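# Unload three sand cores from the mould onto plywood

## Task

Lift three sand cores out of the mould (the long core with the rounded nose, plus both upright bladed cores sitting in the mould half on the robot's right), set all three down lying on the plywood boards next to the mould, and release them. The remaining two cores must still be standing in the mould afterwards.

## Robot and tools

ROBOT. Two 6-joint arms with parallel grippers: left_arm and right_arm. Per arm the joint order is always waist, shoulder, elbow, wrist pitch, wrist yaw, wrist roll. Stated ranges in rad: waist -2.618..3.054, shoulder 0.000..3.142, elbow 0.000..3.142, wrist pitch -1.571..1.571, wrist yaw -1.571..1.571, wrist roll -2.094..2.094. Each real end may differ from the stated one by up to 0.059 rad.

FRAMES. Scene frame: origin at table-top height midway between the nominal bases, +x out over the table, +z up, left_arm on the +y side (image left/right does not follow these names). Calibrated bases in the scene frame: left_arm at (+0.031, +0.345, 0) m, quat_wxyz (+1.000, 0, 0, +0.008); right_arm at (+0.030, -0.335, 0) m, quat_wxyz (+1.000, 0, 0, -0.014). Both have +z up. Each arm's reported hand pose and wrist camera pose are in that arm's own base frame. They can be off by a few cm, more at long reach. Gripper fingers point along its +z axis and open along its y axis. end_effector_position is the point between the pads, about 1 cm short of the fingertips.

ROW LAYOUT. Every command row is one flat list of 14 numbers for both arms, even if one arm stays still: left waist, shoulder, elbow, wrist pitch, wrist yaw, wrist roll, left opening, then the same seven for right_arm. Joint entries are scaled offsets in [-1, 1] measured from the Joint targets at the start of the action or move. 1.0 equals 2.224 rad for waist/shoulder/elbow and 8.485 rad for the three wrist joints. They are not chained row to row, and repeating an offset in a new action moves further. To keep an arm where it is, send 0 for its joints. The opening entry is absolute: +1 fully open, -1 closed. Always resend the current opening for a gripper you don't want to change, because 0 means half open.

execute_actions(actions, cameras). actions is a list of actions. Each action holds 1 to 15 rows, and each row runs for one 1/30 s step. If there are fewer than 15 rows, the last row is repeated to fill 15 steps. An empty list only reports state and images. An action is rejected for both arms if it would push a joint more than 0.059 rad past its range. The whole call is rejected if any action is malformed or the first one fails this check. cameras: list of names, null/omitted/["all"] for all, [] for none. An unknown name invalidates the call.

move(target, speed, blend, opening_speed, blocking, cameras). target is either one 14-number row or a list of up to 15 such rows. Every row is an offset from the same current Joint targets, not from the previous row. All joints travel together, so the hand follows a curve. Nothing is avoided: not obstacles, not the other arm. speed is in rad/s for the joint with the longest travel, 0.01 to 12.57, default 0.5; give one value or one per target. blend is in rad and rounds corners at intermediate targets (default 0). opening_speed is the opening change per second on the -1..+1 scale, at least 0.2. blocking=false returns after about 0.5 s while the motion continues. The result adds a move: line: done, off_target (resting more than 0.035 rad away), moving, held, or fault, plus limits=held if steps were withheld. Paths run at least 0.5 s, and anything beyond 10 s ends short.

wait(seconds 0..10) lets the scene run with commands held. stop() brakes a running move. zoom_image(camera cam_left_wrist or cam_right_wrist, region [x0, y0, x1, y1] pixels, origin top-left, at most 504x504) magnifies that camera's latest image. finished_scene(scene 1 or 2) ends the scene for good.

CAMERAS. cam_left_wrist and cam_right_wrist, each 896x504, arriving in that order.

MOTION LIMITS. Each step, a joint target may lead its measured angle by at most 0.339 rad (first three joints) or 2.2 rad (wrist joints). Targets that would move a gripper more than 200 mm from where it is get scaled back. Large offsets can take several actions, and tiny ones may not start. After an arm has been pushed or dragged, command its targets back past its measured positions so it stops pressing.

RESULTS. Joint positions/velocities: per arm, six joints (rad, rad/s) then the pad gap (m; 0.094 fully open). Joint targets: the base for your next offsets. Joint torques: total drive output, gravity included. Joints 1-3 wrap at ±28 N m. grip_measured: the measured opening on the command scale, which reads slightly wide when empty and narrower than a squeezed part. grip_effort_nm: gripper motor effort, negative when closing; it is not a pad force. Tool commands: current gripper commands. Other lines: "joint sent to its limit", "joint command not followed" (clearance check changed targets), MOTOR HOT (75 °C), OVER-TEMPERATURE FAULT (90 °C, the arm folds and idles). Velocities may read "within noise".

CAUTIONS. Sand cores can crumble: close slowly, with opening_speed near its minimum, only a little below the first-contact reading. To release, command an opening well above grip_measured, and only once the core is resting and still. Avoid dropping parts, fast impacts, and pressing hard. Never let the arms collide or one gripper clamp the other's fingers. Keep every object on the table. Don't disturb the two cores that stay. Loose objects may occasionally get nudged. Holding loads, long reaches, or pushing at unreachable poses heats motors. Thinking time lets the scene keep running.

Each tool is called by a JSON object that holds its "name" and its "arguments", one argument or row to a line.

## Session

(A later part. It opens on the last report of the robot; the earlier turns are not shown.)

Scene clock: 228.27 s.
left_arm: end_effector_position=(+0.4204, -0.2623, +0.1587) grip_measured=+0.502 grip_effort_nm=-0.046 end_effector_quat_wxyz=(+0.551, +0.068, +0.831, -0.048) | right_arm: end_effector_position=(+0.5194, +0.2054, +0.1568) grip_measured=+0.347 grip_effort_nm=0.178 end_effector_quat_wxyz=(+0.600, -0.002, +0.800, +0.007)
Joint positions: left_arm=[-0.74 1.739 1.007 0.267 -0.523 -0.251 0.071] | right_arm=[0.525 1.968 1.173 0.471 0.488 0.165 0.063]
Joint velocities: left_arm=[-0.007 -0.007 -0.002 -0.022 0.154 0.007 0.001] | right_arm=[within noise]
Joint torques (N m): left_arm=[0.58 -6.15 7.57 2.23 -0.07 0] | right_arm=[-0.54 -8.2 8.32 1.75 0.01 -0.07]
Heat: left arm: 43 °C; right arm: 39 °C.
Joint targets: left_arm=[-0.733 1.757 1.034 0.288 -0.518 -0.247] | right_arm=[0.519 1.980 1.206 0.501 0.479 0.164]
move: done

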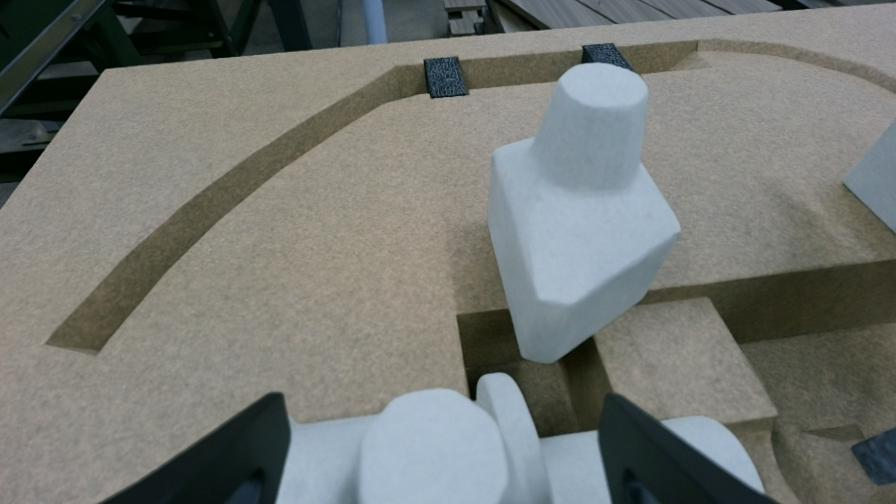

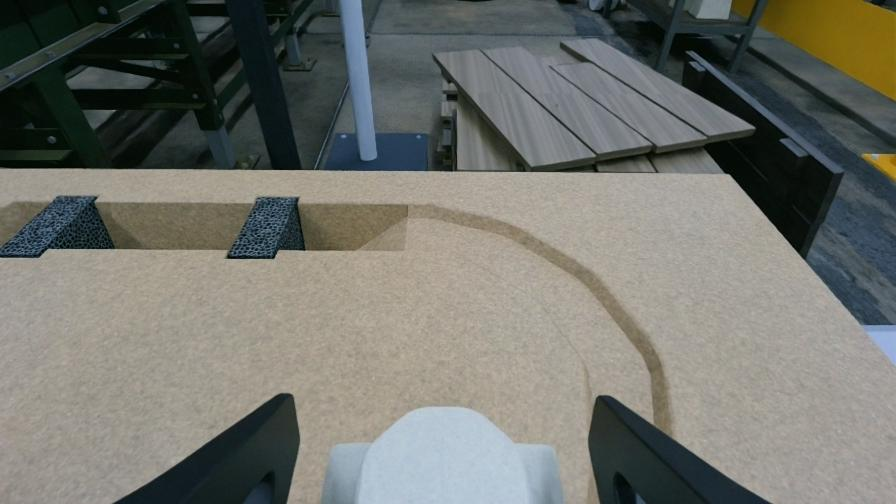

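{"name": "move", "arguments": {
  "target": [0.0027,0,0,0,0,0,-0.1,0,0,0,0,0,0,-0.2],
  "opening_speed": 0.5
}}

{"name": "move", "arguments": {
  "target": [0,0,0,0,0,0,-0.46,0,0,0,0,0,0,-0.44],
  "opening_speed": 0.25,
  "cameras": []
}}

Scene clock: 233.80 s.
left_arm: end_effector_position=(+0.4219, -0.2604, +0.1589) grip_measured=-0.098 grip_effort_nm=-0.066 end_effector_quat_wxyz=(+0.551, +0.066, +0.831, -0.047) | right_arm: end_effector_position=(+0.5194, +0.2057, +0.1569) grip_measured=-0.197 grip_effort_nm=-0.129 end_effector_quat_wxyz=(+0.600, -0.003, +0.800, +0.007)
Joint positions: left_arm=[-0.735 1.739 1.007 0.268 -0.522 -0.25 0.042] | right_arm=[0.525 1.968 1.173 0.471 0.487 0.164 0.038]
Joint torques (N m): left_arm=[0.65 -6.37 7.53 2.25 -0.11 -0.02] | right_arm=[-0.51 -8.23 8.32 1.73 -0.01 -0.04]
Heat: left arm: 44 °C; right arm: 39 °C.
Joint targets: left_arm=[-0.727 1.757 1.034 0.288 -0.518 -0.247] | right_arm=[0.519 1.980 1.206 0.501 0.480 0.164]
move: done

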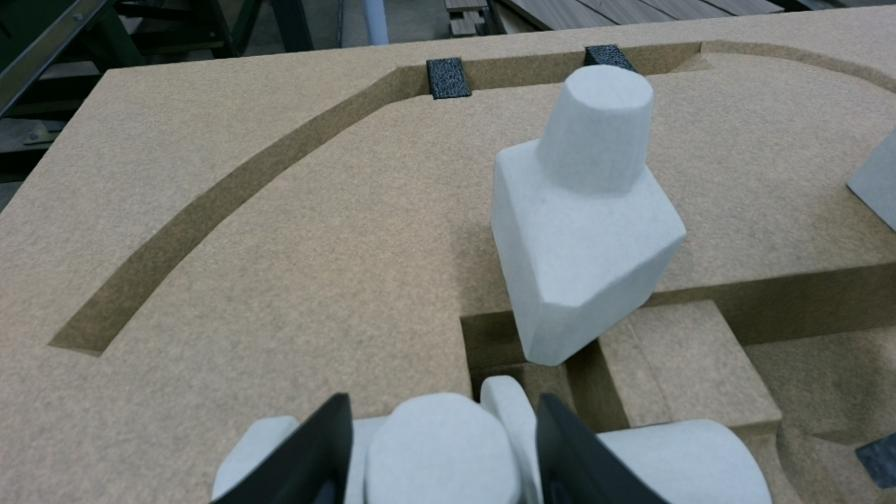

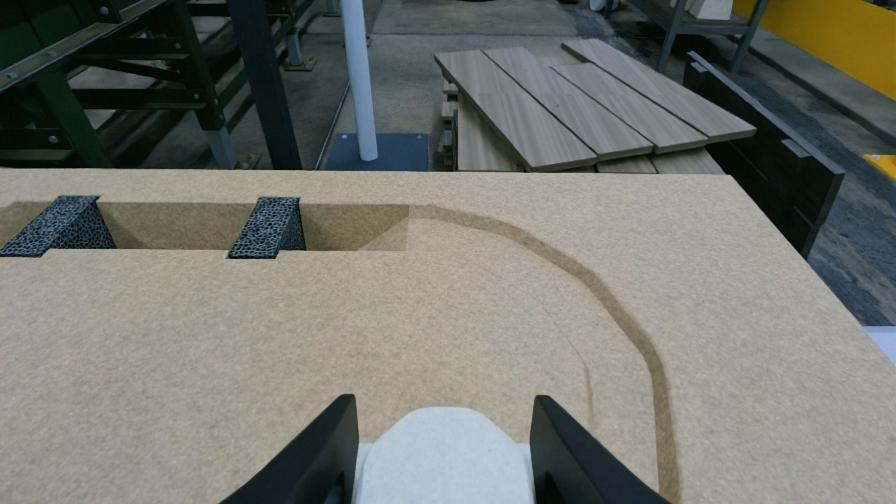

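Scene clock: 235.47 s.
left_arm: end_effector_position=(+0.4218, -0.2608, +0.1590) grip_measured=-0.304 grip_effort_nm=-1.004 end_effector_quat_wxyz=(+0.551, +0.066, +0.831, -0.048) | right_arm: end_effector_position=(+0.5194, +0.2058, +0.1569) grip_measured=-0.276 grip_effort_nm=-1.004 end_effector_quat_wxyz=(+0.600, -0.003, +0.800, +0.007)
Joint positions: left_arm=[-0.735 1.739 1.007 0.269 -0.519 -0.25 0.033] | right_arm=[0.525 1.968 1.173 0.471 0.486 0.164 0.034]
Joint torques (N m): left_arm=[0.58 -6.27 7.56 2.22 -0.14 -0.02] | right_arm=[-0.53 -8.2 8.32 1.72 0.01 -0.04]
Heat: left arm: 44 °C; right arm: 40 °C.
Joint targets: left_arm=[-0.727 1.757 1.034 0.288 -0.519 -0.247] | right_arm=[0.519 1.980 1.206 0.501 0.479 0.163]
move: done

{"name": "move", "arguments": {
  "target": [
    [0,-0.0405,0.0157,0.0118,-0.0035,0,-0.46,0,-0.0225,0.0135,0.0035,0.0035,0,-0.44],
    [0,-0.0673,0.0509,-0.0015,-0.0042,0,-0.46,0,-0.0499,0.0398,-0.0094,0.0035,0,-0.44],
    [0,-0.0832,0.0895,-0.0158,-0.0042,0,-0.46,0,-0.0677,0.072,-0.0225,0.0038,0,-0.44],
    [0,-0.0903,0.1181,-0.0252,-0.0042,0,-0.46,0,-0.0767,0.0969,-0.0313,0.0041,0,-0.44]
  ],
  "speed": [0.1,0.15,0.2,0.2],
  "blend": 0.02
}}

Scene clock: 251.27 s.
left_arm: end_effector_position=(+0.4224, -0.2613, +0.2451) grip_measured=-0.305 grip_effort_nm=-0.999 end_effector_quat_wxyz=(+0.557, +0.063, +0.827, -0.052) | right_arm: end_effector_position=(+0.5234, +0.2059, +0.2347) grip_measured=-0.281 grip_effort_nm=-1.004 end_effector_quat_wxyz=(+0.600, -0.002, +0.800, +0.001)
Joint positions: left_arm=[-0.735 1.633 1.234 -0.047 -0.519 -0.25 0.033] | right_arm=[0.525 1.867 1.369 0.174 0.498 0.157 0.034]
Joint torques (N m): left_arm=[0.61 -12.96 11.18 3.34 -0.53 -0.03] | right_arm=[-0.53 -13.68 10.48 2.02 0.22 0.03]
Heat: left arm: 46 °C; right arm: 41 °C.
Joint targets: left_arm=[-0.727 1.556 1.296 0.074 -0.554 -0.247] | right_arm=[0.519 1.809 1.422 0.235 0.514 0.163]
move: off_target (left_arm, right_arm); left_arm: the wrist pitch is farthest, 0.121 rad from its target; right_arm: the wrist pitch is farthest, 0.061 rad from its target

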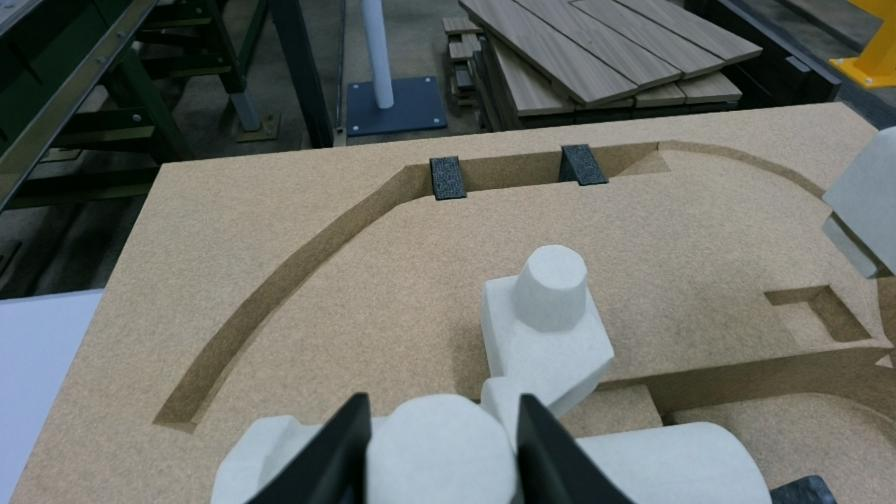

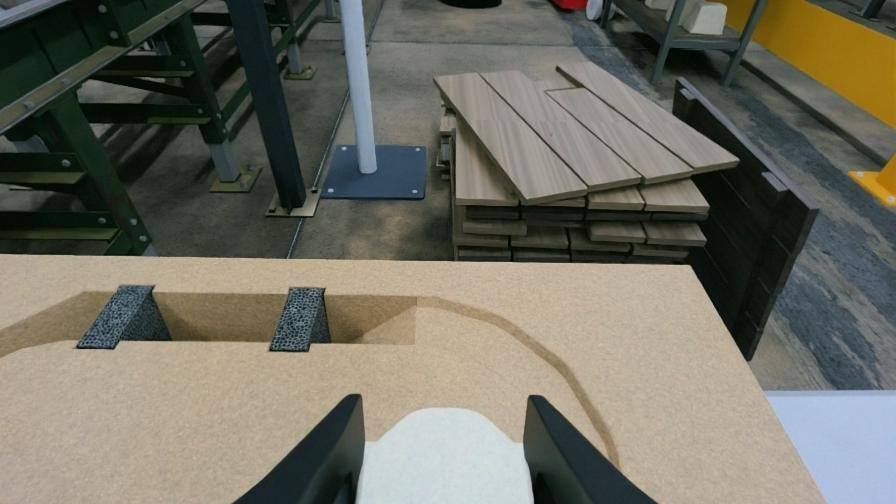

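{"name": "move", "arguments": {
  "target": [
    [0,-0.0053,0.1018,-0.0281,0,0,-0.46,-0.0758,-0.0883,-0.0554,-0.0095,-0.0091,-0.0029,-0.44],
    [0.5517,-0.3458,-0.2221,-0.0164,0.0653,0.0291,-0.46,-0.5054,-0.5886,-0.3696,-0.0631,-0.0606,-0.0192,-0.44]
  ],
  "speed": [0.3,0.6],
  "blend": 0.05
}}

Scene clock: 263.27 s.
left_arm: end_effector_position=(+0.2880, +0.1583, +0.2935) grip_measured=-0.306 grip_effort_nm=-1.004 end_effector_quat_wxyz=(+0.584, -0.201, +0.772, +0.148) | right_arm: end_effector_position=(+0.2213, -0.1514, +0.2577) grip_measured=-0.280 grip_effort_nm=-1.004 end_effector_quat_wxyz=(+0.572, +0.241, +0.764, -0.178)
Joint positions: left_arm=[0.495 0.831 0.783 -0.23 -0.007 -0.009 0.033] | right_arm=[-0.598 0.515 0.595 -0.366 0.009 0.006 0.034]
Joint torques (N m): left_arm=[0.43 -4.23 7.53 4.01 0.1 0.02] | right_arm=[-0.61 -0.39 6.48 2.16 -0.06 -0.11]
Heat: left arm: 52 °C; right arm: 44 °C.
Joint targets: left_arm=[0.500 0.787 0.802 -0.065 0.000 -0.001] | right_arm=[-0.605 0.500 0.600 -0.301 0.000 0.001]
move: off_target (left_arm, right_arm); left_arm: the wrist pitch is farthest, 0.165 rad from its target; right_arm: the wrist pitch is farthest, 0.066 rad from its target

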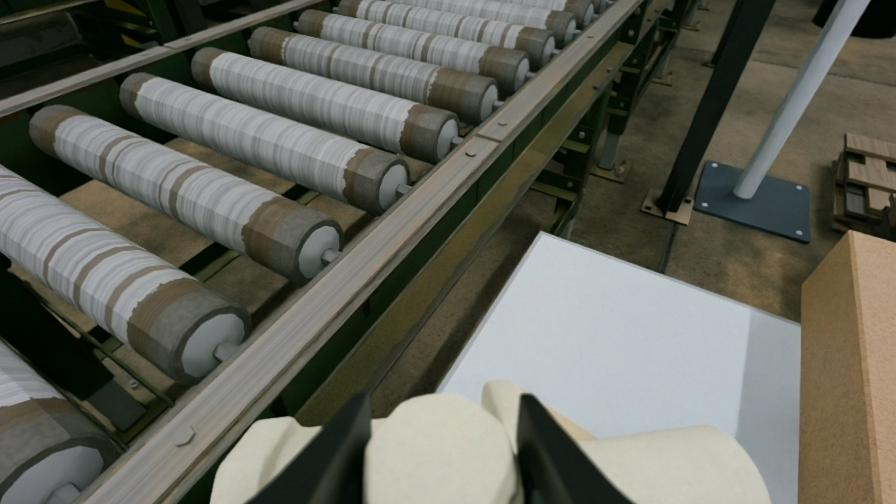

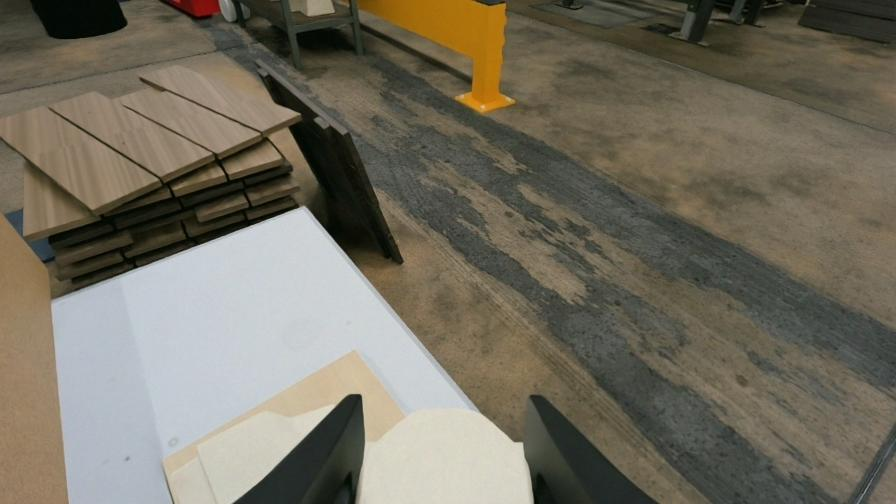

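{"name": "move", "arguments": {
  "target": [0.1277,0.5202,0.4609,-0.1641,0.0672,-0.0824,-0.46,-0.018,0.5755,0.4339,-0.1387,-0.033,0.105,-0.44],
  "speed": 0.6
}}

Scene clock: 290.73 s.
left_arm: end_effector_position=(+0.3180, +0.2001, +0.1549) grip_measured=-0.307 grip_effort_nm=-0.994 end_effector_quat_wxyz=(+0.007, -0.649, +0.722, -0.237) | right_arm: end_effector_position=(+0.2654, -0.1405, +0.1313) grip_measured=-0.281 grip_effort_nm=-1.009 end_effector_quat_wxyz=(-0.078, +0.688, +0.712, +0.115)
Joint positions: left_arm=[0.78 1.95 1.786 -1.417 0.48 -0.682 0.033] | right_arm=[-0.637 1.784 1.526 -1.441 -0.249 0.882 0.034]
Joint torques (N m): left_arm=[0.42 -8.96 8.16 0.01 1.37 -0.25] | right_arm=[-0.73 -7.25 8.03 -0.42 -0.41 0.07]
Heat: left arm: 58 °C; right arm: 48 °C.
Joint targets: left_arm=[0.784 1.944 1.827 -1.458 0.570 -0.700] | right_arm=[-0.645 1.780 1.565 -1.477 -0.280 0.892]
move: off_target (left_arm, right_arm); left_arm: the wrist yaw is farthest, 0.090 rad from its target; right_arm: the elbow is farthest, 0.039 rad from its target

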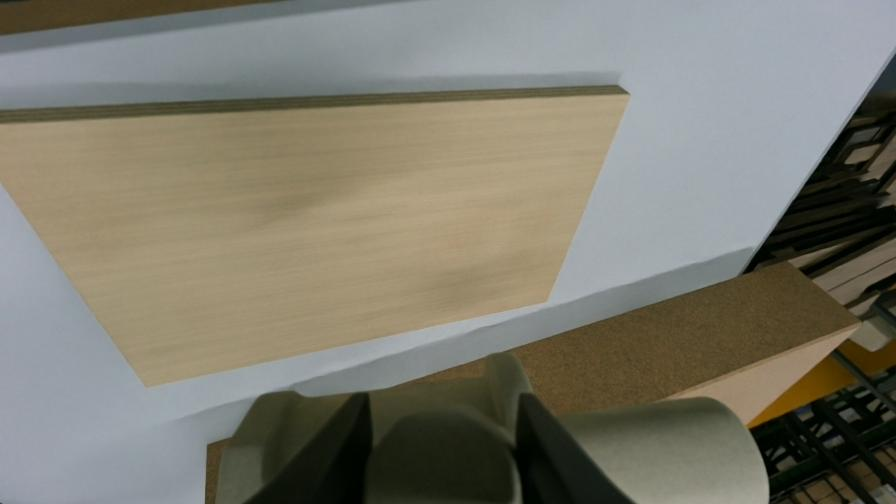

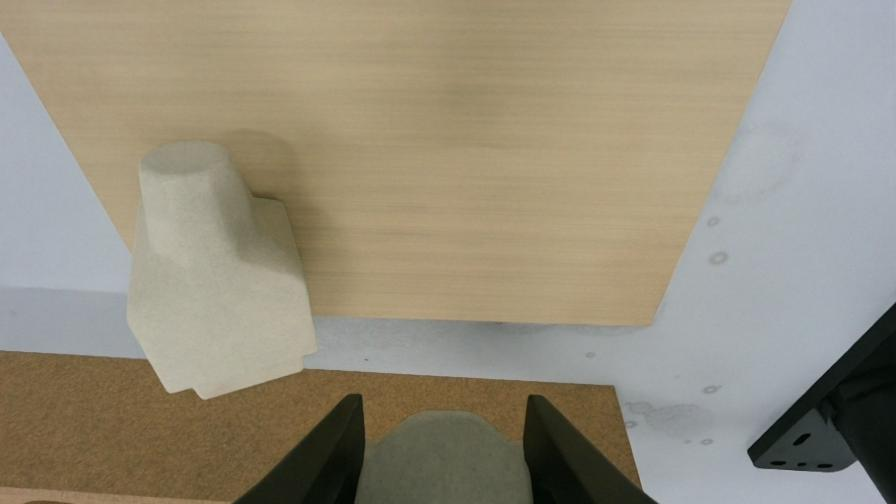

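{"name": "move", "arguments": {
  "target": [0,0.0238,-0.1605,0.0363,-0.0012,0,-0.46,-0.0005,0.027,-0.1259,0.0356,-0.0006,0,-0.44],
  "speed": 0.25
}}

Scene clock: 318.37 s.
left_arm: end_effector_position=(+0.3072, +0.1874, +0.0638) grip_measured=-0.307 grip_effort_nm=-0.994 end_effector_quat_wxyz=(+0.032, +0.658, -0.712, +0.243) | right_arm: end_effector_position=(+0.2633, -0.1379, +0.0556) grip_measured=-0.281 grip_effort_nm=-1.009 end_effector_quat_wxyz=(-0.089, +0.688, +0.710, +0.116)
Joint positions: left_arm=[0.78 1.991 1.473 -1.14 0.489 -0.691 0.033] | right_arm=[-0.637 1.84 1.287 -1.168 -0.254 0.883 0.034]
Joint torques (N m): left_arm=[0.4 -8.21 4.1 0.17 1.15 -0.17] | right_arm=[-0.79 -7.13 4.55 -0.23 -0.42 0.06]
Heat: left arm: 46 °C; right arm: 40 °C.
Joint targets: left_arm=[0.784 1.997 1.471 -1.150 0.560 -0.700] | right_arm=[-0.646 1.840 1.285 -1.175 -0.285 0.891]
move: off_target (left_arm); left_arm: the wrist yaw is farthest, 0.071 rad from its target

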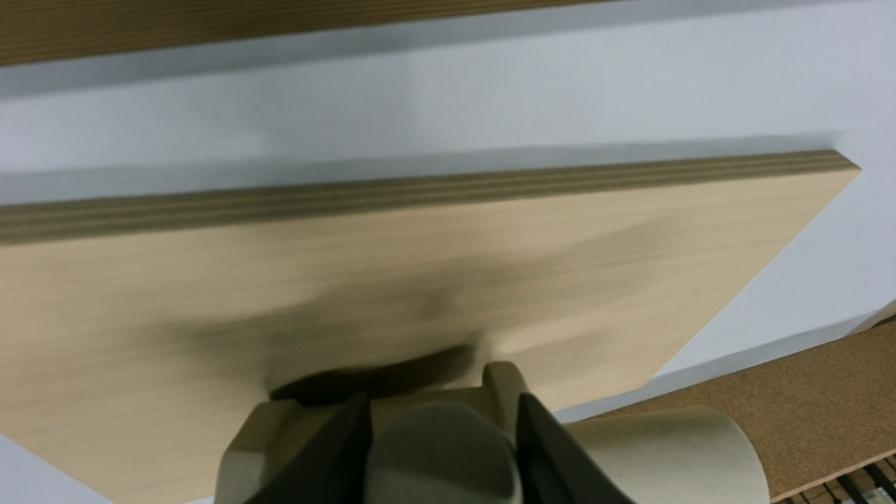

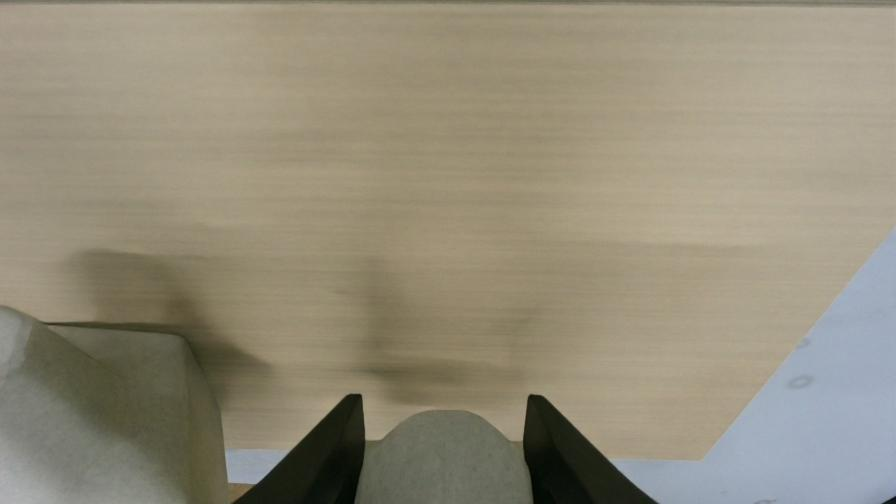

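{"name": "move", "arguments": {
  "target": [0,0.0013,-0.009,0.0027,-0.0012,0,-0.46,0,0.0072,-0.0133,0.0054,0,0,-0.44],
  "speed": 0.1,
  "cameras": []
}}

{"name": "move", "arguments": {
  "target": [0,0.001,-0.007,0.0021,-0.001,0,-0.46,0,0.0036,-0.0067,0.0027,0,0,-0.44],
  "speed": 0.1
}}

Scene clock: 322.73 s.
left_arm: end_effector_position=(+0.3079, +0.1880, +0.0611) grip_measured=-0.307 grip_effort_nm=-1.004 end_effector_quat_wxyz=(+0.029, +0.659, -0.711, +0.243) | right_arm: end_effector_position=(+0.2641, -0.1383, +0.0445) grip_measured=-0.281 grip_effort_nm=-1.004 end_effector_quat_wxyz=(-0.088, +0.688, +0.711, +0.117)
Joint positions: left_arm=[0.78 1.991 1.462 -1.122 0.489 -0.695 0.033] | right_arm=[-0.637 1.854 1.259 -1.122 -0.255 0.883 0.034]
Joint torques (N m): left_arm=[0.42 -8.06 3.25 0.25 1.02 -0.11] | right_arm=[-0.8 -7.01 4.4 -0.18 -0.42 0.06]
Heat: left arm: 45 °C; right arm: 39 °C.
Joint targets: left_arm=[0.784 2.000 1.450 -1.127 0.550 -0.700] | right_arm=[-0.646 1.856 1.255 -1.129 -0.285 0.891]
move: off_target (left_arm); left_arm: the wrist yaw is farthest, 0.061 rad from its target

Scene clock: 323.63 s.
left_arm: end_effector_position=(+0.3080, +0.1891, +0.0587) grip_measured=-0.307 grip_effort_nm=-0.999 end_effector_quat_wxyz=(+0.026, +0.661, -0.708, +0.245) | right_arm: end_effector_position=(+0.2642, -0.1383, +0.0387) grip_measured=-0.281 grip_effort_nm=-1.004 end_effector_quat_wxyz=(-0.087, +0.688, +0.711, +0.117)
Joint positions: left_arm=[0.783 1.991 1.452 -1.105 0.493 -0.7 0.033] | right_arm=[-0.637 1.861 1.244 -1.1 -0.256 0.883 0.034]
Joint torques (N m): left_arm=[0.14 -7.77 2.92 0.24 0.92 -0.05] | right_arm=[-0.79 -7.02 4.31 -0.19 -0.41 0.06]
Heat: left arm: 45 °C; right arm: 39 °C.
Joint targets: left_arm=[0.784 2.002 1.435 -1.109 0.541 -0.700] | right_arm=[-0.646 1.864 1.241 -1.106 -0.285 0.891]
move: off_target (left_arm); left_arm: the wrist yaw is farthest, 0.049 rad from its target

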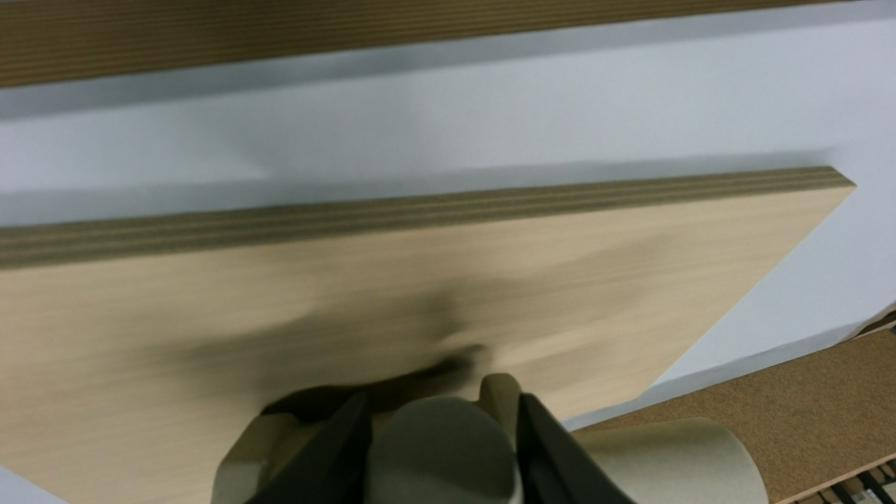

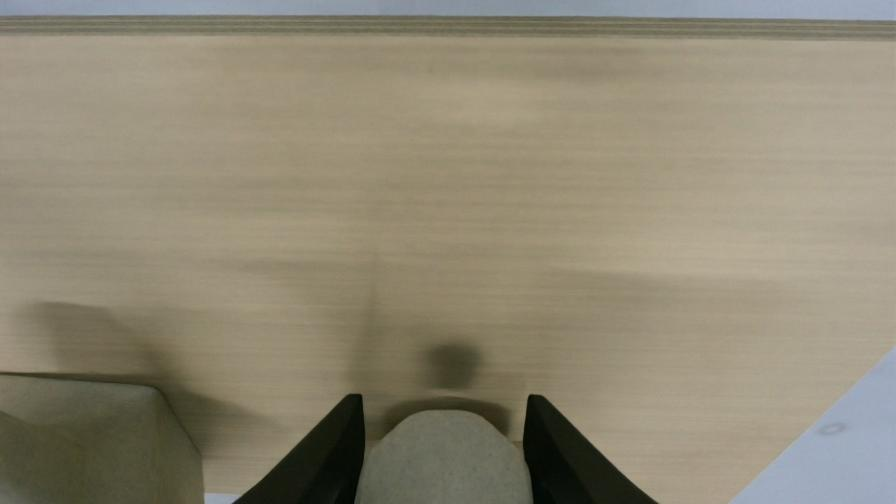

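{"name": "move", "arguments": {
  "target": [0,0.001,-0.007,0.0021,-0.0013,0,-0.46,0,0.0024,-0.0044,0.0018,0,0,-0.44],
  "speed": 0.1,
  "cameras": []
}}

{"name": "move", "arguments": {
  "target": [0,0.001,-0.007,0.0021,-0.0012,0,-0.46,0,0.0024,-0.0044,0.0018,0,0,-0.44],
  "speed": 0.1
}}

Scene clock: 327.57 s.
left_arm: end_effector_position=(+0.3091, +0.1898, +0.0565) grip_measured=-0.307 grip_effort_nm=-0.999 end_effector_quat_wxyz=(+0.022, +0.662, -0.708, +0.246) | right_arm: end_effector_position=(+0.2641, -0.1382, +0.0347) grip_measured=-0.281 grip_effort_nm=-1.004 end_effector_quat_wxyz=(-0.087, +0.688, +0.711, +0.117)
Joint positions: left_arm=[0.783 1.991 1.442 -1.088 0.494 -0.704 0.033] | right_arm=[-0.637 1.867 1.234 -1.084 -0.256 0.883 0.034]
Joint torques (N m): left_arm=[0.06 -7.62 2.4 0.3 0.75 0] | right_arm=[-0.77 -7.05 4.3 -0.22 -0.42 0.06]
Heat: left arm: 44 °C; right arm: 39 °C.
Joint targets: left_arm=[0.784 2.005 1.419 -1.091 0.530 -0.700] | right_arm=[-0.646 1.869 1.231 -1.091 -0.285 0.891]
move: off_target (left_arm); left_arm: the wrist yaw is farthest, 0.036 rad from its target

Scene clock: 328.43 s.
left_arm: end_effector_position=(+0.3092, +0.1910, +0.0545) grip_measured=-0.307 grip_effort_nm=-0.999 end_effector_quat_wxyz=(+0.020, +0.664, -0.705, +0.247) | right_arm: end_effector_position=(+0.2640, -0.1381, +0.0307) grip_measured=-0.281 grip_effort_nm=-0.999 end_effector_quat_wxyz=(-0.087, +0.688, +0.711, +0.117)
Joint positions: left_arm=[0.787 1.991 1.434 -1.073 0.497 -0.71 0.033] | right_arm=[-0.637 1.872 1.224 -1.069 -0.256 0.883 0.034]
Joint torques (N m): left_arm=[-0.12 -7.46 1.88 0.31 0.6 0.05] | right_arm=[-0.79 -7.04 4.26 -0.18 -0.41 0.06]
Heat: left arm: 44 °C; right arm: 38 °C.
Joint targets: left_arm=[0.784 2.007 1.404 -1.073 0.520 -0.700] | right_arm=[-0.646 1.875 1.221 -1.076 -0.285 0.891]
move: done

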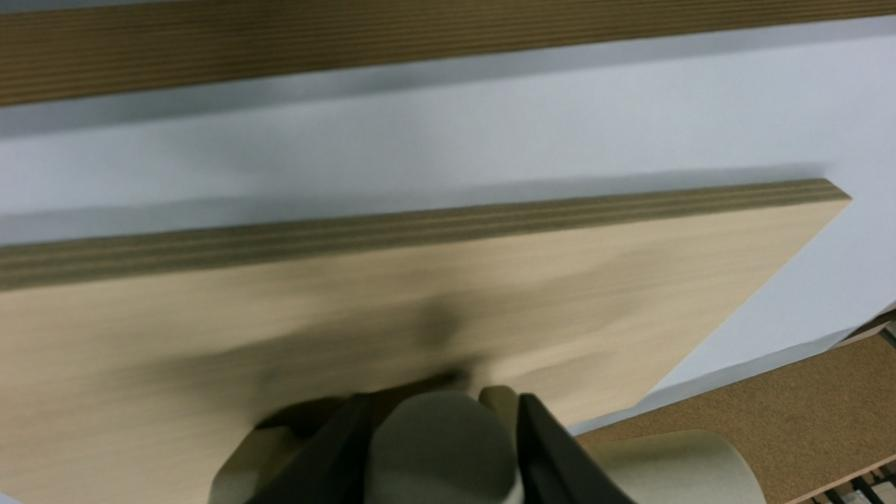

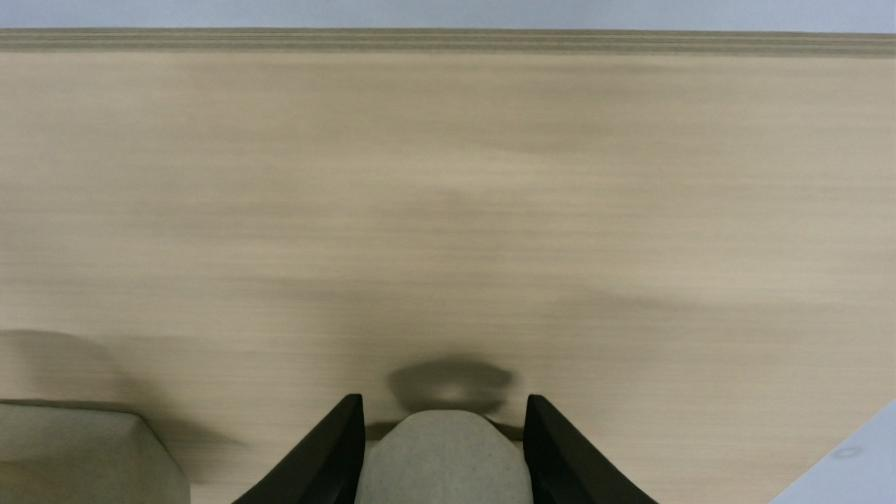

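{"name": "move", "arguments": {
  "target": [0,0.001,-0.007,0.0021,-0.001,0,-0.46,0,0.0018,-0.0033,0.0014,0,0,-0.44],
  "speed": 0.1,
  "cameras": []
}}

{"name": "move", "arguments": {
  "target": [0,0.001,-0.007,0.0021,0,0,-0.46,0,0.0018,-0.0033,0.0014,0,0,-0.44],
  "speed": 0.1
}}

Scene clock: 333.47 s.
left_arm: end_effector_position=(+0.3096, +0.1906, +0.0521) grip_measured=-0.307 grip_effort_nm=-0.999 end_effector_quat_wxyz=(+0.018, +0.665, -0.704, +0.248) | right_arm: end_effector_position=(+0.2647, -0.1378, +0.0298) grip_measured=-0.281 grip_effort_nm=-1.004 end_effector_quat_wxyz=(-0.086, +0.688, +0.710, +0.119)
Joint positions: left_arm=[0.787 1.991 1.423 -1.058 0.501 -0.713 0.033] | right_arm=[-0.637 1.872 1.22 -1.062 -0.259 0.884 0.034]
Joint torques (N m): left_arm=[-0.14 -7.34 1.51 0.35 0.45 0.11] | right_arm=[-0.81 -6.74 3.92 -0.16 -0.37 0.03]
Heat: left arm: 43 °C; right arm: 38 °C.
Joint targets: left_arm=[0.784 2.009 1.388 -1.056 0.512 -0.700] | right_arm=[-0.646 1.879 1.214 -1.064 -0.285 0.892]
move: done

Scene clock: 334.20 s.
left_arm: end_effector_position=(+0.3095, +0.1897, +0.0497) grip_measured=-0.307 grip_effort_nm=-1.004 end_effector_quat_wxyz=(+0.018, +0.667, -0.701, +0.253) | right_arm: end_effector_position=(+0.2647, -0.1372, +0.0289) grip_measured=-0.281 grip_effort_nm=-1.004 end_effector_quat_wxyz=(-0.086, +0.690, +0.709, +0.123)
Joint positions: left_arm=[0.789 1.991 1.409 -1.044 0.51 -0.717 0.033] | right_arm=[-0.64 1.872 1.215 -1.056 -0.266 0.885 0.034]
Joint torques (N m): left_arm=[-0.36 -7.13 1.24 0.42 0.35 0.15] | right_arm=[-0.62 -6.41 3.86 -0.09 -0.32 0.04]
Heat: left arm: 43 °C; right arm: 38 °C.
Joint targets: left_arm=[0.784 2.011 1.373 -1.038 0.512 -0.700] | right_arm=[-0.646 1.883 1.206 -1.052 -0.285 0.891]
move: off_target (left_arm); left_arm: the elbow is farthest, 0.037 rad from its target

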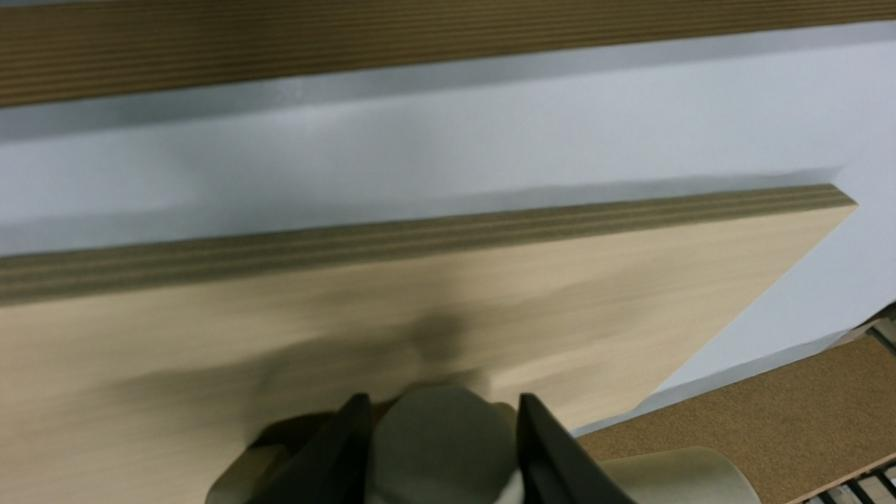

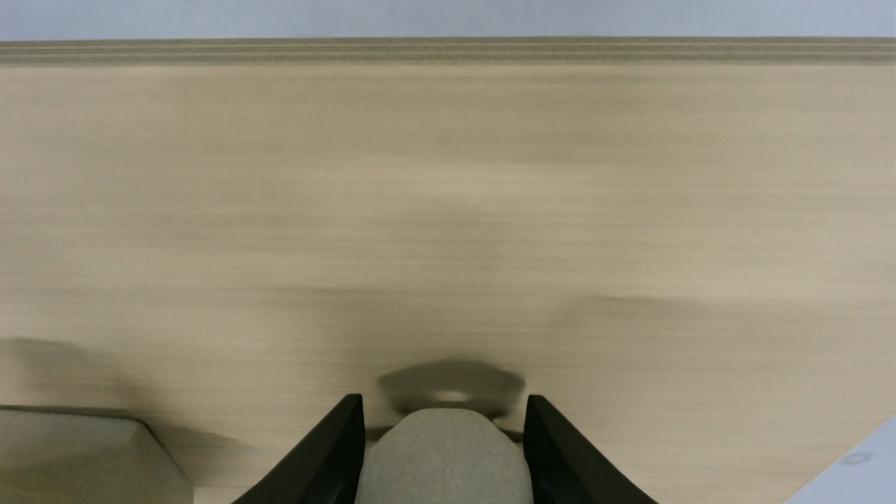

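{"name": "move", "arguments": {
  "target": [0,0.001,-0.007,0.0021,0,0,-0.46,0,0.0018,-0.0033,0.0014,0,0,-0.44],
  "speed": 0.1,
  "cameras": []
}}

{"name": "move", "arguments": {
  "target": [0,0.001,-0.007,0.0021,0,0,-0.46,0,0.0009,-0.0017,0.0007,0,0,-0.44],
  "speed": 0.1
}}

Scene clock: 337.70 s.
left_arm: end_effector_position=(+0.3092, +0.1873, +0.0472) grip_measured=-0.307 grip_effort_nm=-1.004 end_effector_quat_wxyz=(+0.020, +0.668, -0.698, +0.257) | right_arm: end_effector_position=(+0.2647, -0.1335, +0.0271) grip_measured=-0.281 grip_effort_nm=-1.004 end_effector_quat_wxyz=(-0.092, +0.692, +0.704, +0.130)
Joint positions: left_arm=[0.789 1.991 1.395 -1.033 0.519 -0.722 0.033] | right_arm=[-0.64 1.876 1.208 -1.054 -0.283 0.892 0.034]
Joint torques (N m): left_arm=[-0.36 -6.99 1.21 0.47 0.27 0.22] | right_arm=[-0.54 -6.32 3.81 -0.03 -0.13 -0.08]
Heat: left arm: 43 °C; right arm: 38 °C.
Joint targets: left_arm=[0.784 2.014 1.357 -1.020 0.512 -0.700] | right_arm=[-0.646 1.887 1.199 -1.040 -0.285 0.892]
move: off_target (left_arm); left_arm: the elbow is farthest, 0.037 rad from its target

Scene clock: 338.40 s.
left_arm: end_effector_position=(+0.3094, +0.1856, +0.0440) grip_measured=-0.307 grip_effort_nm=-0.999 end_effector_quat_wxyz=(+0.019, +0.668, -0.696, +0.261) | right_arm: end_effector_position=(+0.2647, -0.1335, +0.0271) grip_measured=-0.281 grip_effort_nm=-1.004 end_effector_quat_wxyz=(-0.092, +0.692, +0.704, +0.130)
Joint positions: left_arm=[0.789 1.991 1.378 -1.015 0.527 -0.725 0.033] | right_arm=[-0.64 1.876 1.208 -1.054 -0.283 0.892 0.034]
Joint torques (N m): left_arm=[-0.34 -6.76 1.22 0.46 0.16 0.26] | right_arm=[-0.59 -6.28 3.54 0.05 -0.15 -0.04]
Heat: left arm: 42 °C; right arm: 38 °C.
Joint targets: left_arm=[0.784 2.016 1.341 -1.002 0.512 -0.700] | right_arm=[-0.646 1.889 1.195 -1.034 -0.285 0.892]
move: off_target (left_arm); left_arm: the elbow is farthest, 0.037 rad from its target

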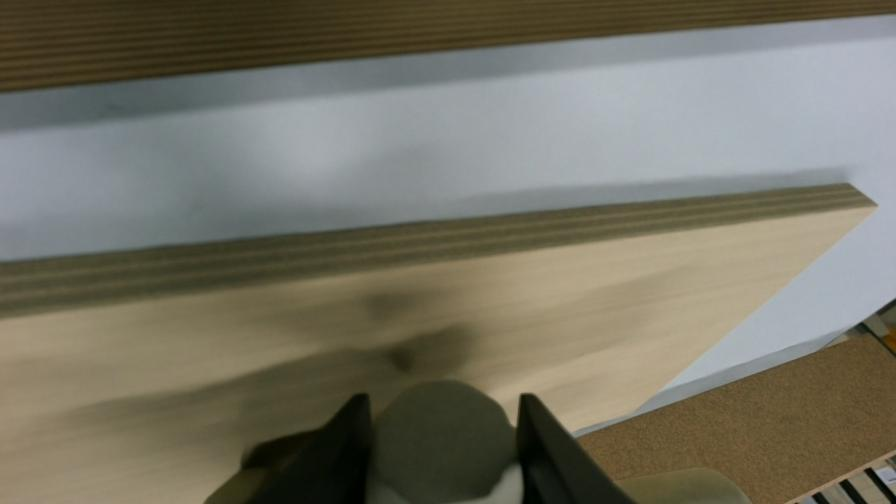

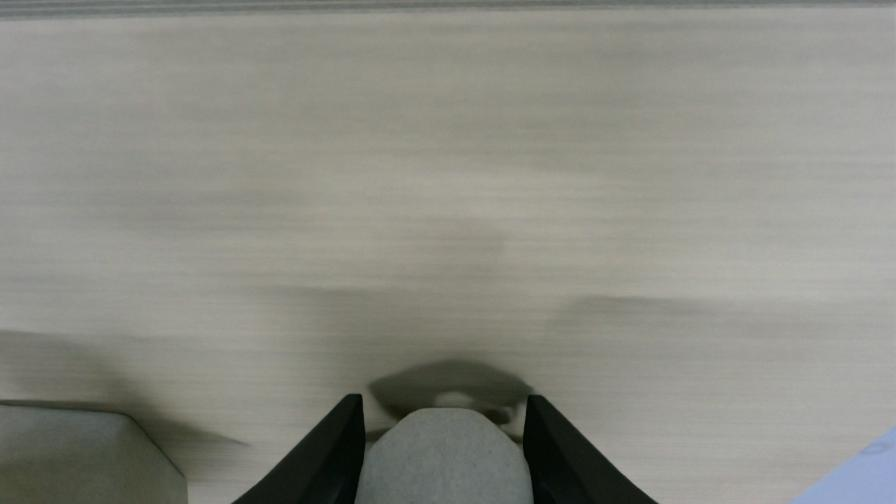

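{"name": "move", "arguments": {
  "target": [0,0.0008,-0.0055,0.0016,-0.0005,0,-0.46,0,0,0,0,0,0,-0.44],
  "speed": 0.1,
  "cameras": ["cam_left_wrist"]
}}

Scene clock: 344.30 s.
left_arm: end_effector_position=(+0.3095, +0.1852, +0.0410) grip_measured=-0.307 grip_effort_nm=-1.004 end_effector_quat_wxyz=(+0.017, +0.668, -0.696, +0.262) | right_arm: end_effector_position=(+0.2647, -0.1335, +0.0271) grip_measured=-0.281 grip_effort_nm=-1.009 end_effector_quat_wxyz=(-0.092, +0.692, +0.704, +0.130)
Joint positions: left_arm=[0.789 1.991 1.365 -0.997 0.53 -0.728 0.033] | right_arm=[-0.64 1.876 1.208 -1.054 -0.283 0.892 0.034]
Joint torques (N m): left_arm=[-0.25 -6.63 1.28 0.44 0.09 0.27] | right_arm=[-0.62 -6.27 3.55 0.05 -0.15 -0.05]
Heat: left arm: 42 °C; right arm: 37 °C.
Joint targets: left_arm=[0.784 2.018 1.329 -0.989 0.507 -0.700] | right_arm=[-0.646 1.889 1.195 -1.034 -0.285 0.892]
move: off_target (left_arm); left_arm: the elbow is farthest, 0.036 rad from its target

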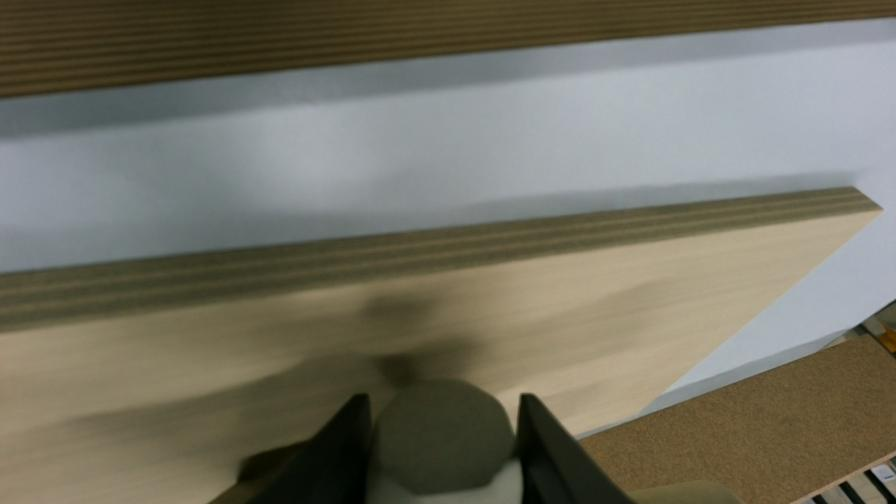

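{"name": "move", "arguments": {
  "target": [0,0,0,0,0,0,0.0,0,0,0,0,0,0,0.05],
  "speed": 0.1,
  "opening_speed": 0.25
}}

Scene clock: 348.10 s.
left_arm: end_effector_position=(+0.3079, +0.1814, +0.0366) grip_measured=-0.002 grip_effort_nm=0.144 end_effector_quat_wxyz=(+0.019, +0.662, -0.700, +0.268) | right_arm: end_effector_position=(+0.2653, -0.1339, +0.0263) grip_measured=+0.047 grip_effort_nm=0.183 end_effector_quat_wxyz=(-0.090, +0.692, +0.704, +0.130)
Joint positions: left_arm=[0.789 1.992 1.343 -0.982 0.54 -0.709 0.047] | right_arm=[-0.64 1.876 1.205 -1.047 -0.283 0.892 0.049]
Joint torques (N m): left_arm=[-0.25 -6.64 2.99 0.25 -0.02 0.06] | right_arm=[-0.61 -6.28 3.77 -0.01 -0.16 -0.06]
Heat: left arm: 41 °C; right arm: 37 °C.
Joint targets: left_arm=[0.784 2.018 1.329 -0.988 0.507 -0.700] | right_arm=[-0.646 1.889 1.195 -1.034 -0.285 0.891]
move: done

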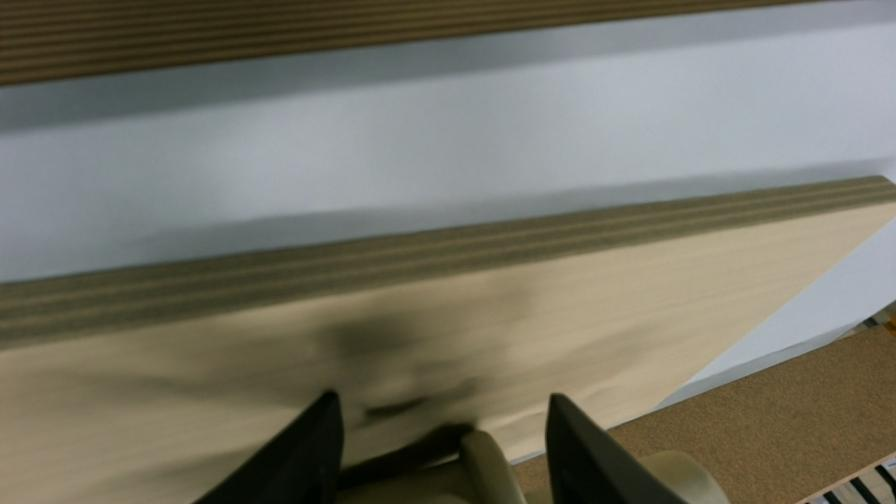

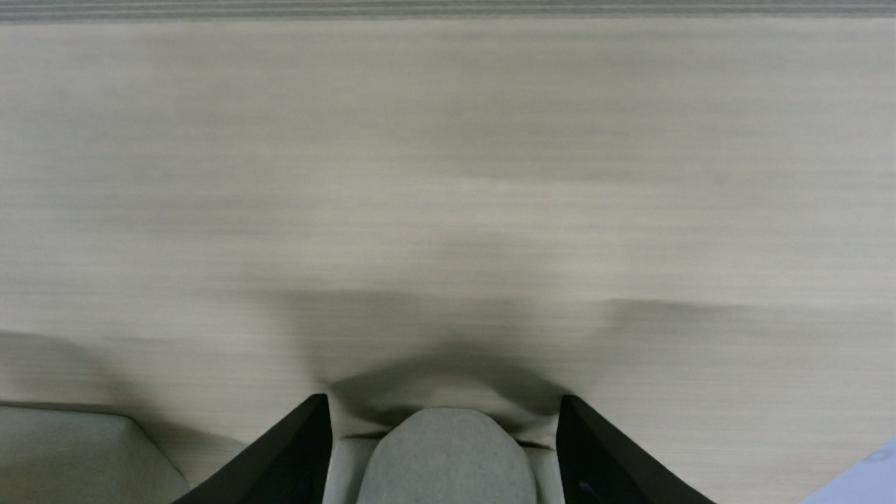

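{"name": "move", "arguments": {
  "target": [0,0,0.007,0,0,0,0.3,0,0,0.002,0,0,0,0.3],
  "speed": 0.1,
  "opening_speed": 0.4,
  "cameras": ["cam_left_wrist"]
}}

{"name": "move", "arguments": {
  "target": [0.0297,-0.0126,0.1232,-0.0377,0.0,0.0078,0.3,-0.0297,-0.0126,0.1232,-0.0377,0.0012,-0.0078,0.3],
  "speed": 0.35
}}

Scene clock: 352.00 s.
left_arm: end_effector_position=(+0.3108, +0.1809, +0.0391) grip_measured=+0.298 grip_effort_nm=0.154 end_effector_quat_wxyz=(+0.016, +0.660, -0.699, +0.275) | right_arm: end_effector_position=(+0.2653, -0.1340, +0.0263) grip_measured=+0.297 grip_effort_nm=0.188 end_effector_quat_wxyz=(-0.090, +0.692, +0.704, +0.131)
Joint positions: left_arm=[0.789 1.992 1.348 -0.982 0.556 -0.709 0.061] | right_arm=[-0.64 1.876 1.205 -1.047 -0.283 0.892 0.061]
Joint torques (N m): left_arm=[-0.24 -6.6 3.88 0.24 -0.18 0.06] | right_arm=[-0.59 -6.27 4.1 -0.01 -0.16 -0.05]
Heat: left arm: 41 °C; right arm: 38 °C.
Joint targets: left_arm=[0.784 2.018 1.345 -0.988 0.508 -0.700] | right_arm=[-0.646 1.889 1.200 -1.034 -0.285 0.891]
move: off_target (left_arm); left_arm: the wrist yaw is farthest, 0.049 rad from its target

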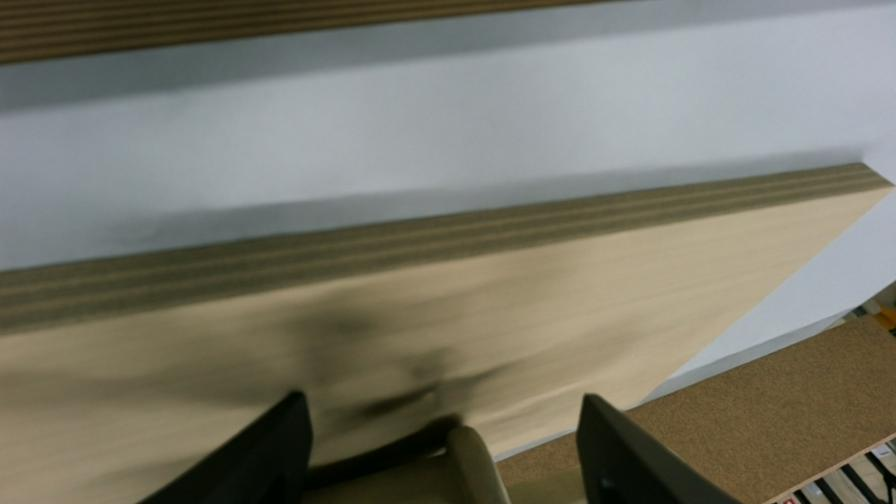

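Scene clock: 353.63 s.
left_arm: end_effector_position=(+0.2964, +0.2040, +0.0968) grip_measured=+0.298 grip_effort_nm=0.125 end_effector_quat_wxyz=(+0.034, +0.665, -0.701, +0.256) | right_arm: end_effector_position=(+0.2613, -0.1566, +0.0864) grip_measured=+0.297 grip_effort_nm=0.183 end_effector_quat_wxyz=(-0.104, +0.694, +0.699, +0.133)
Joint positions: left_arm=[0.844 1.992 1.598 -1.3 0.51 -0.641 0.061] | right_arm=[-0.706 1.876 1.448 -1.336 -0.28 0.83 0.061]
Joint torques (N m): left_arm=[0.47 -8.83 6.05 0.1 0.32 0.06] | right_arm=[-0.57 -8.76 6.79 -0.38 -0.08 -0.08]
Heat: left arm: 41 °C; right arm: 38 °C.
Joint targets: left_arm=[0.850 1.990 1.619 -1.308 0.507 -0.633] | right_arm=[-0.712 1.861 1.474 -1.354 -0.275 0.825]
move: done

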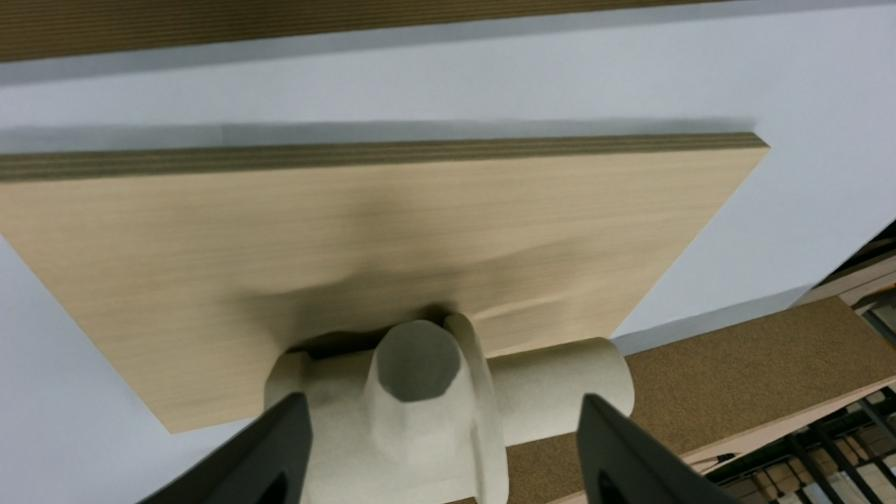

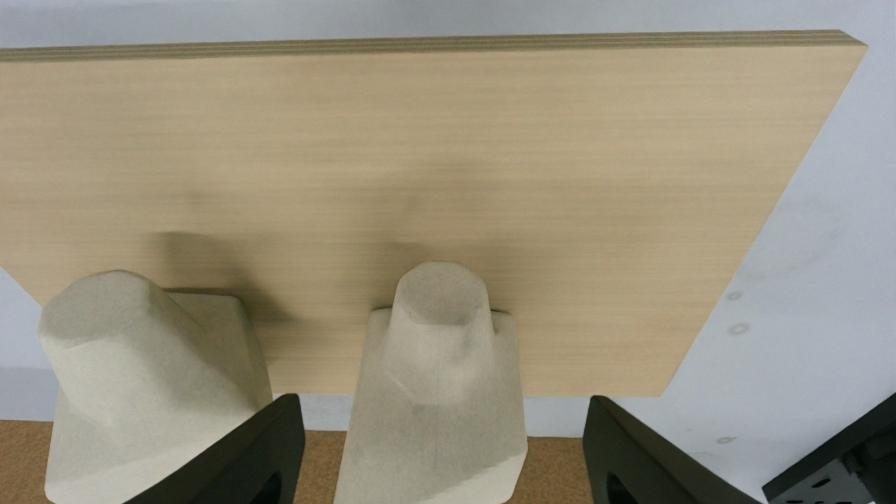

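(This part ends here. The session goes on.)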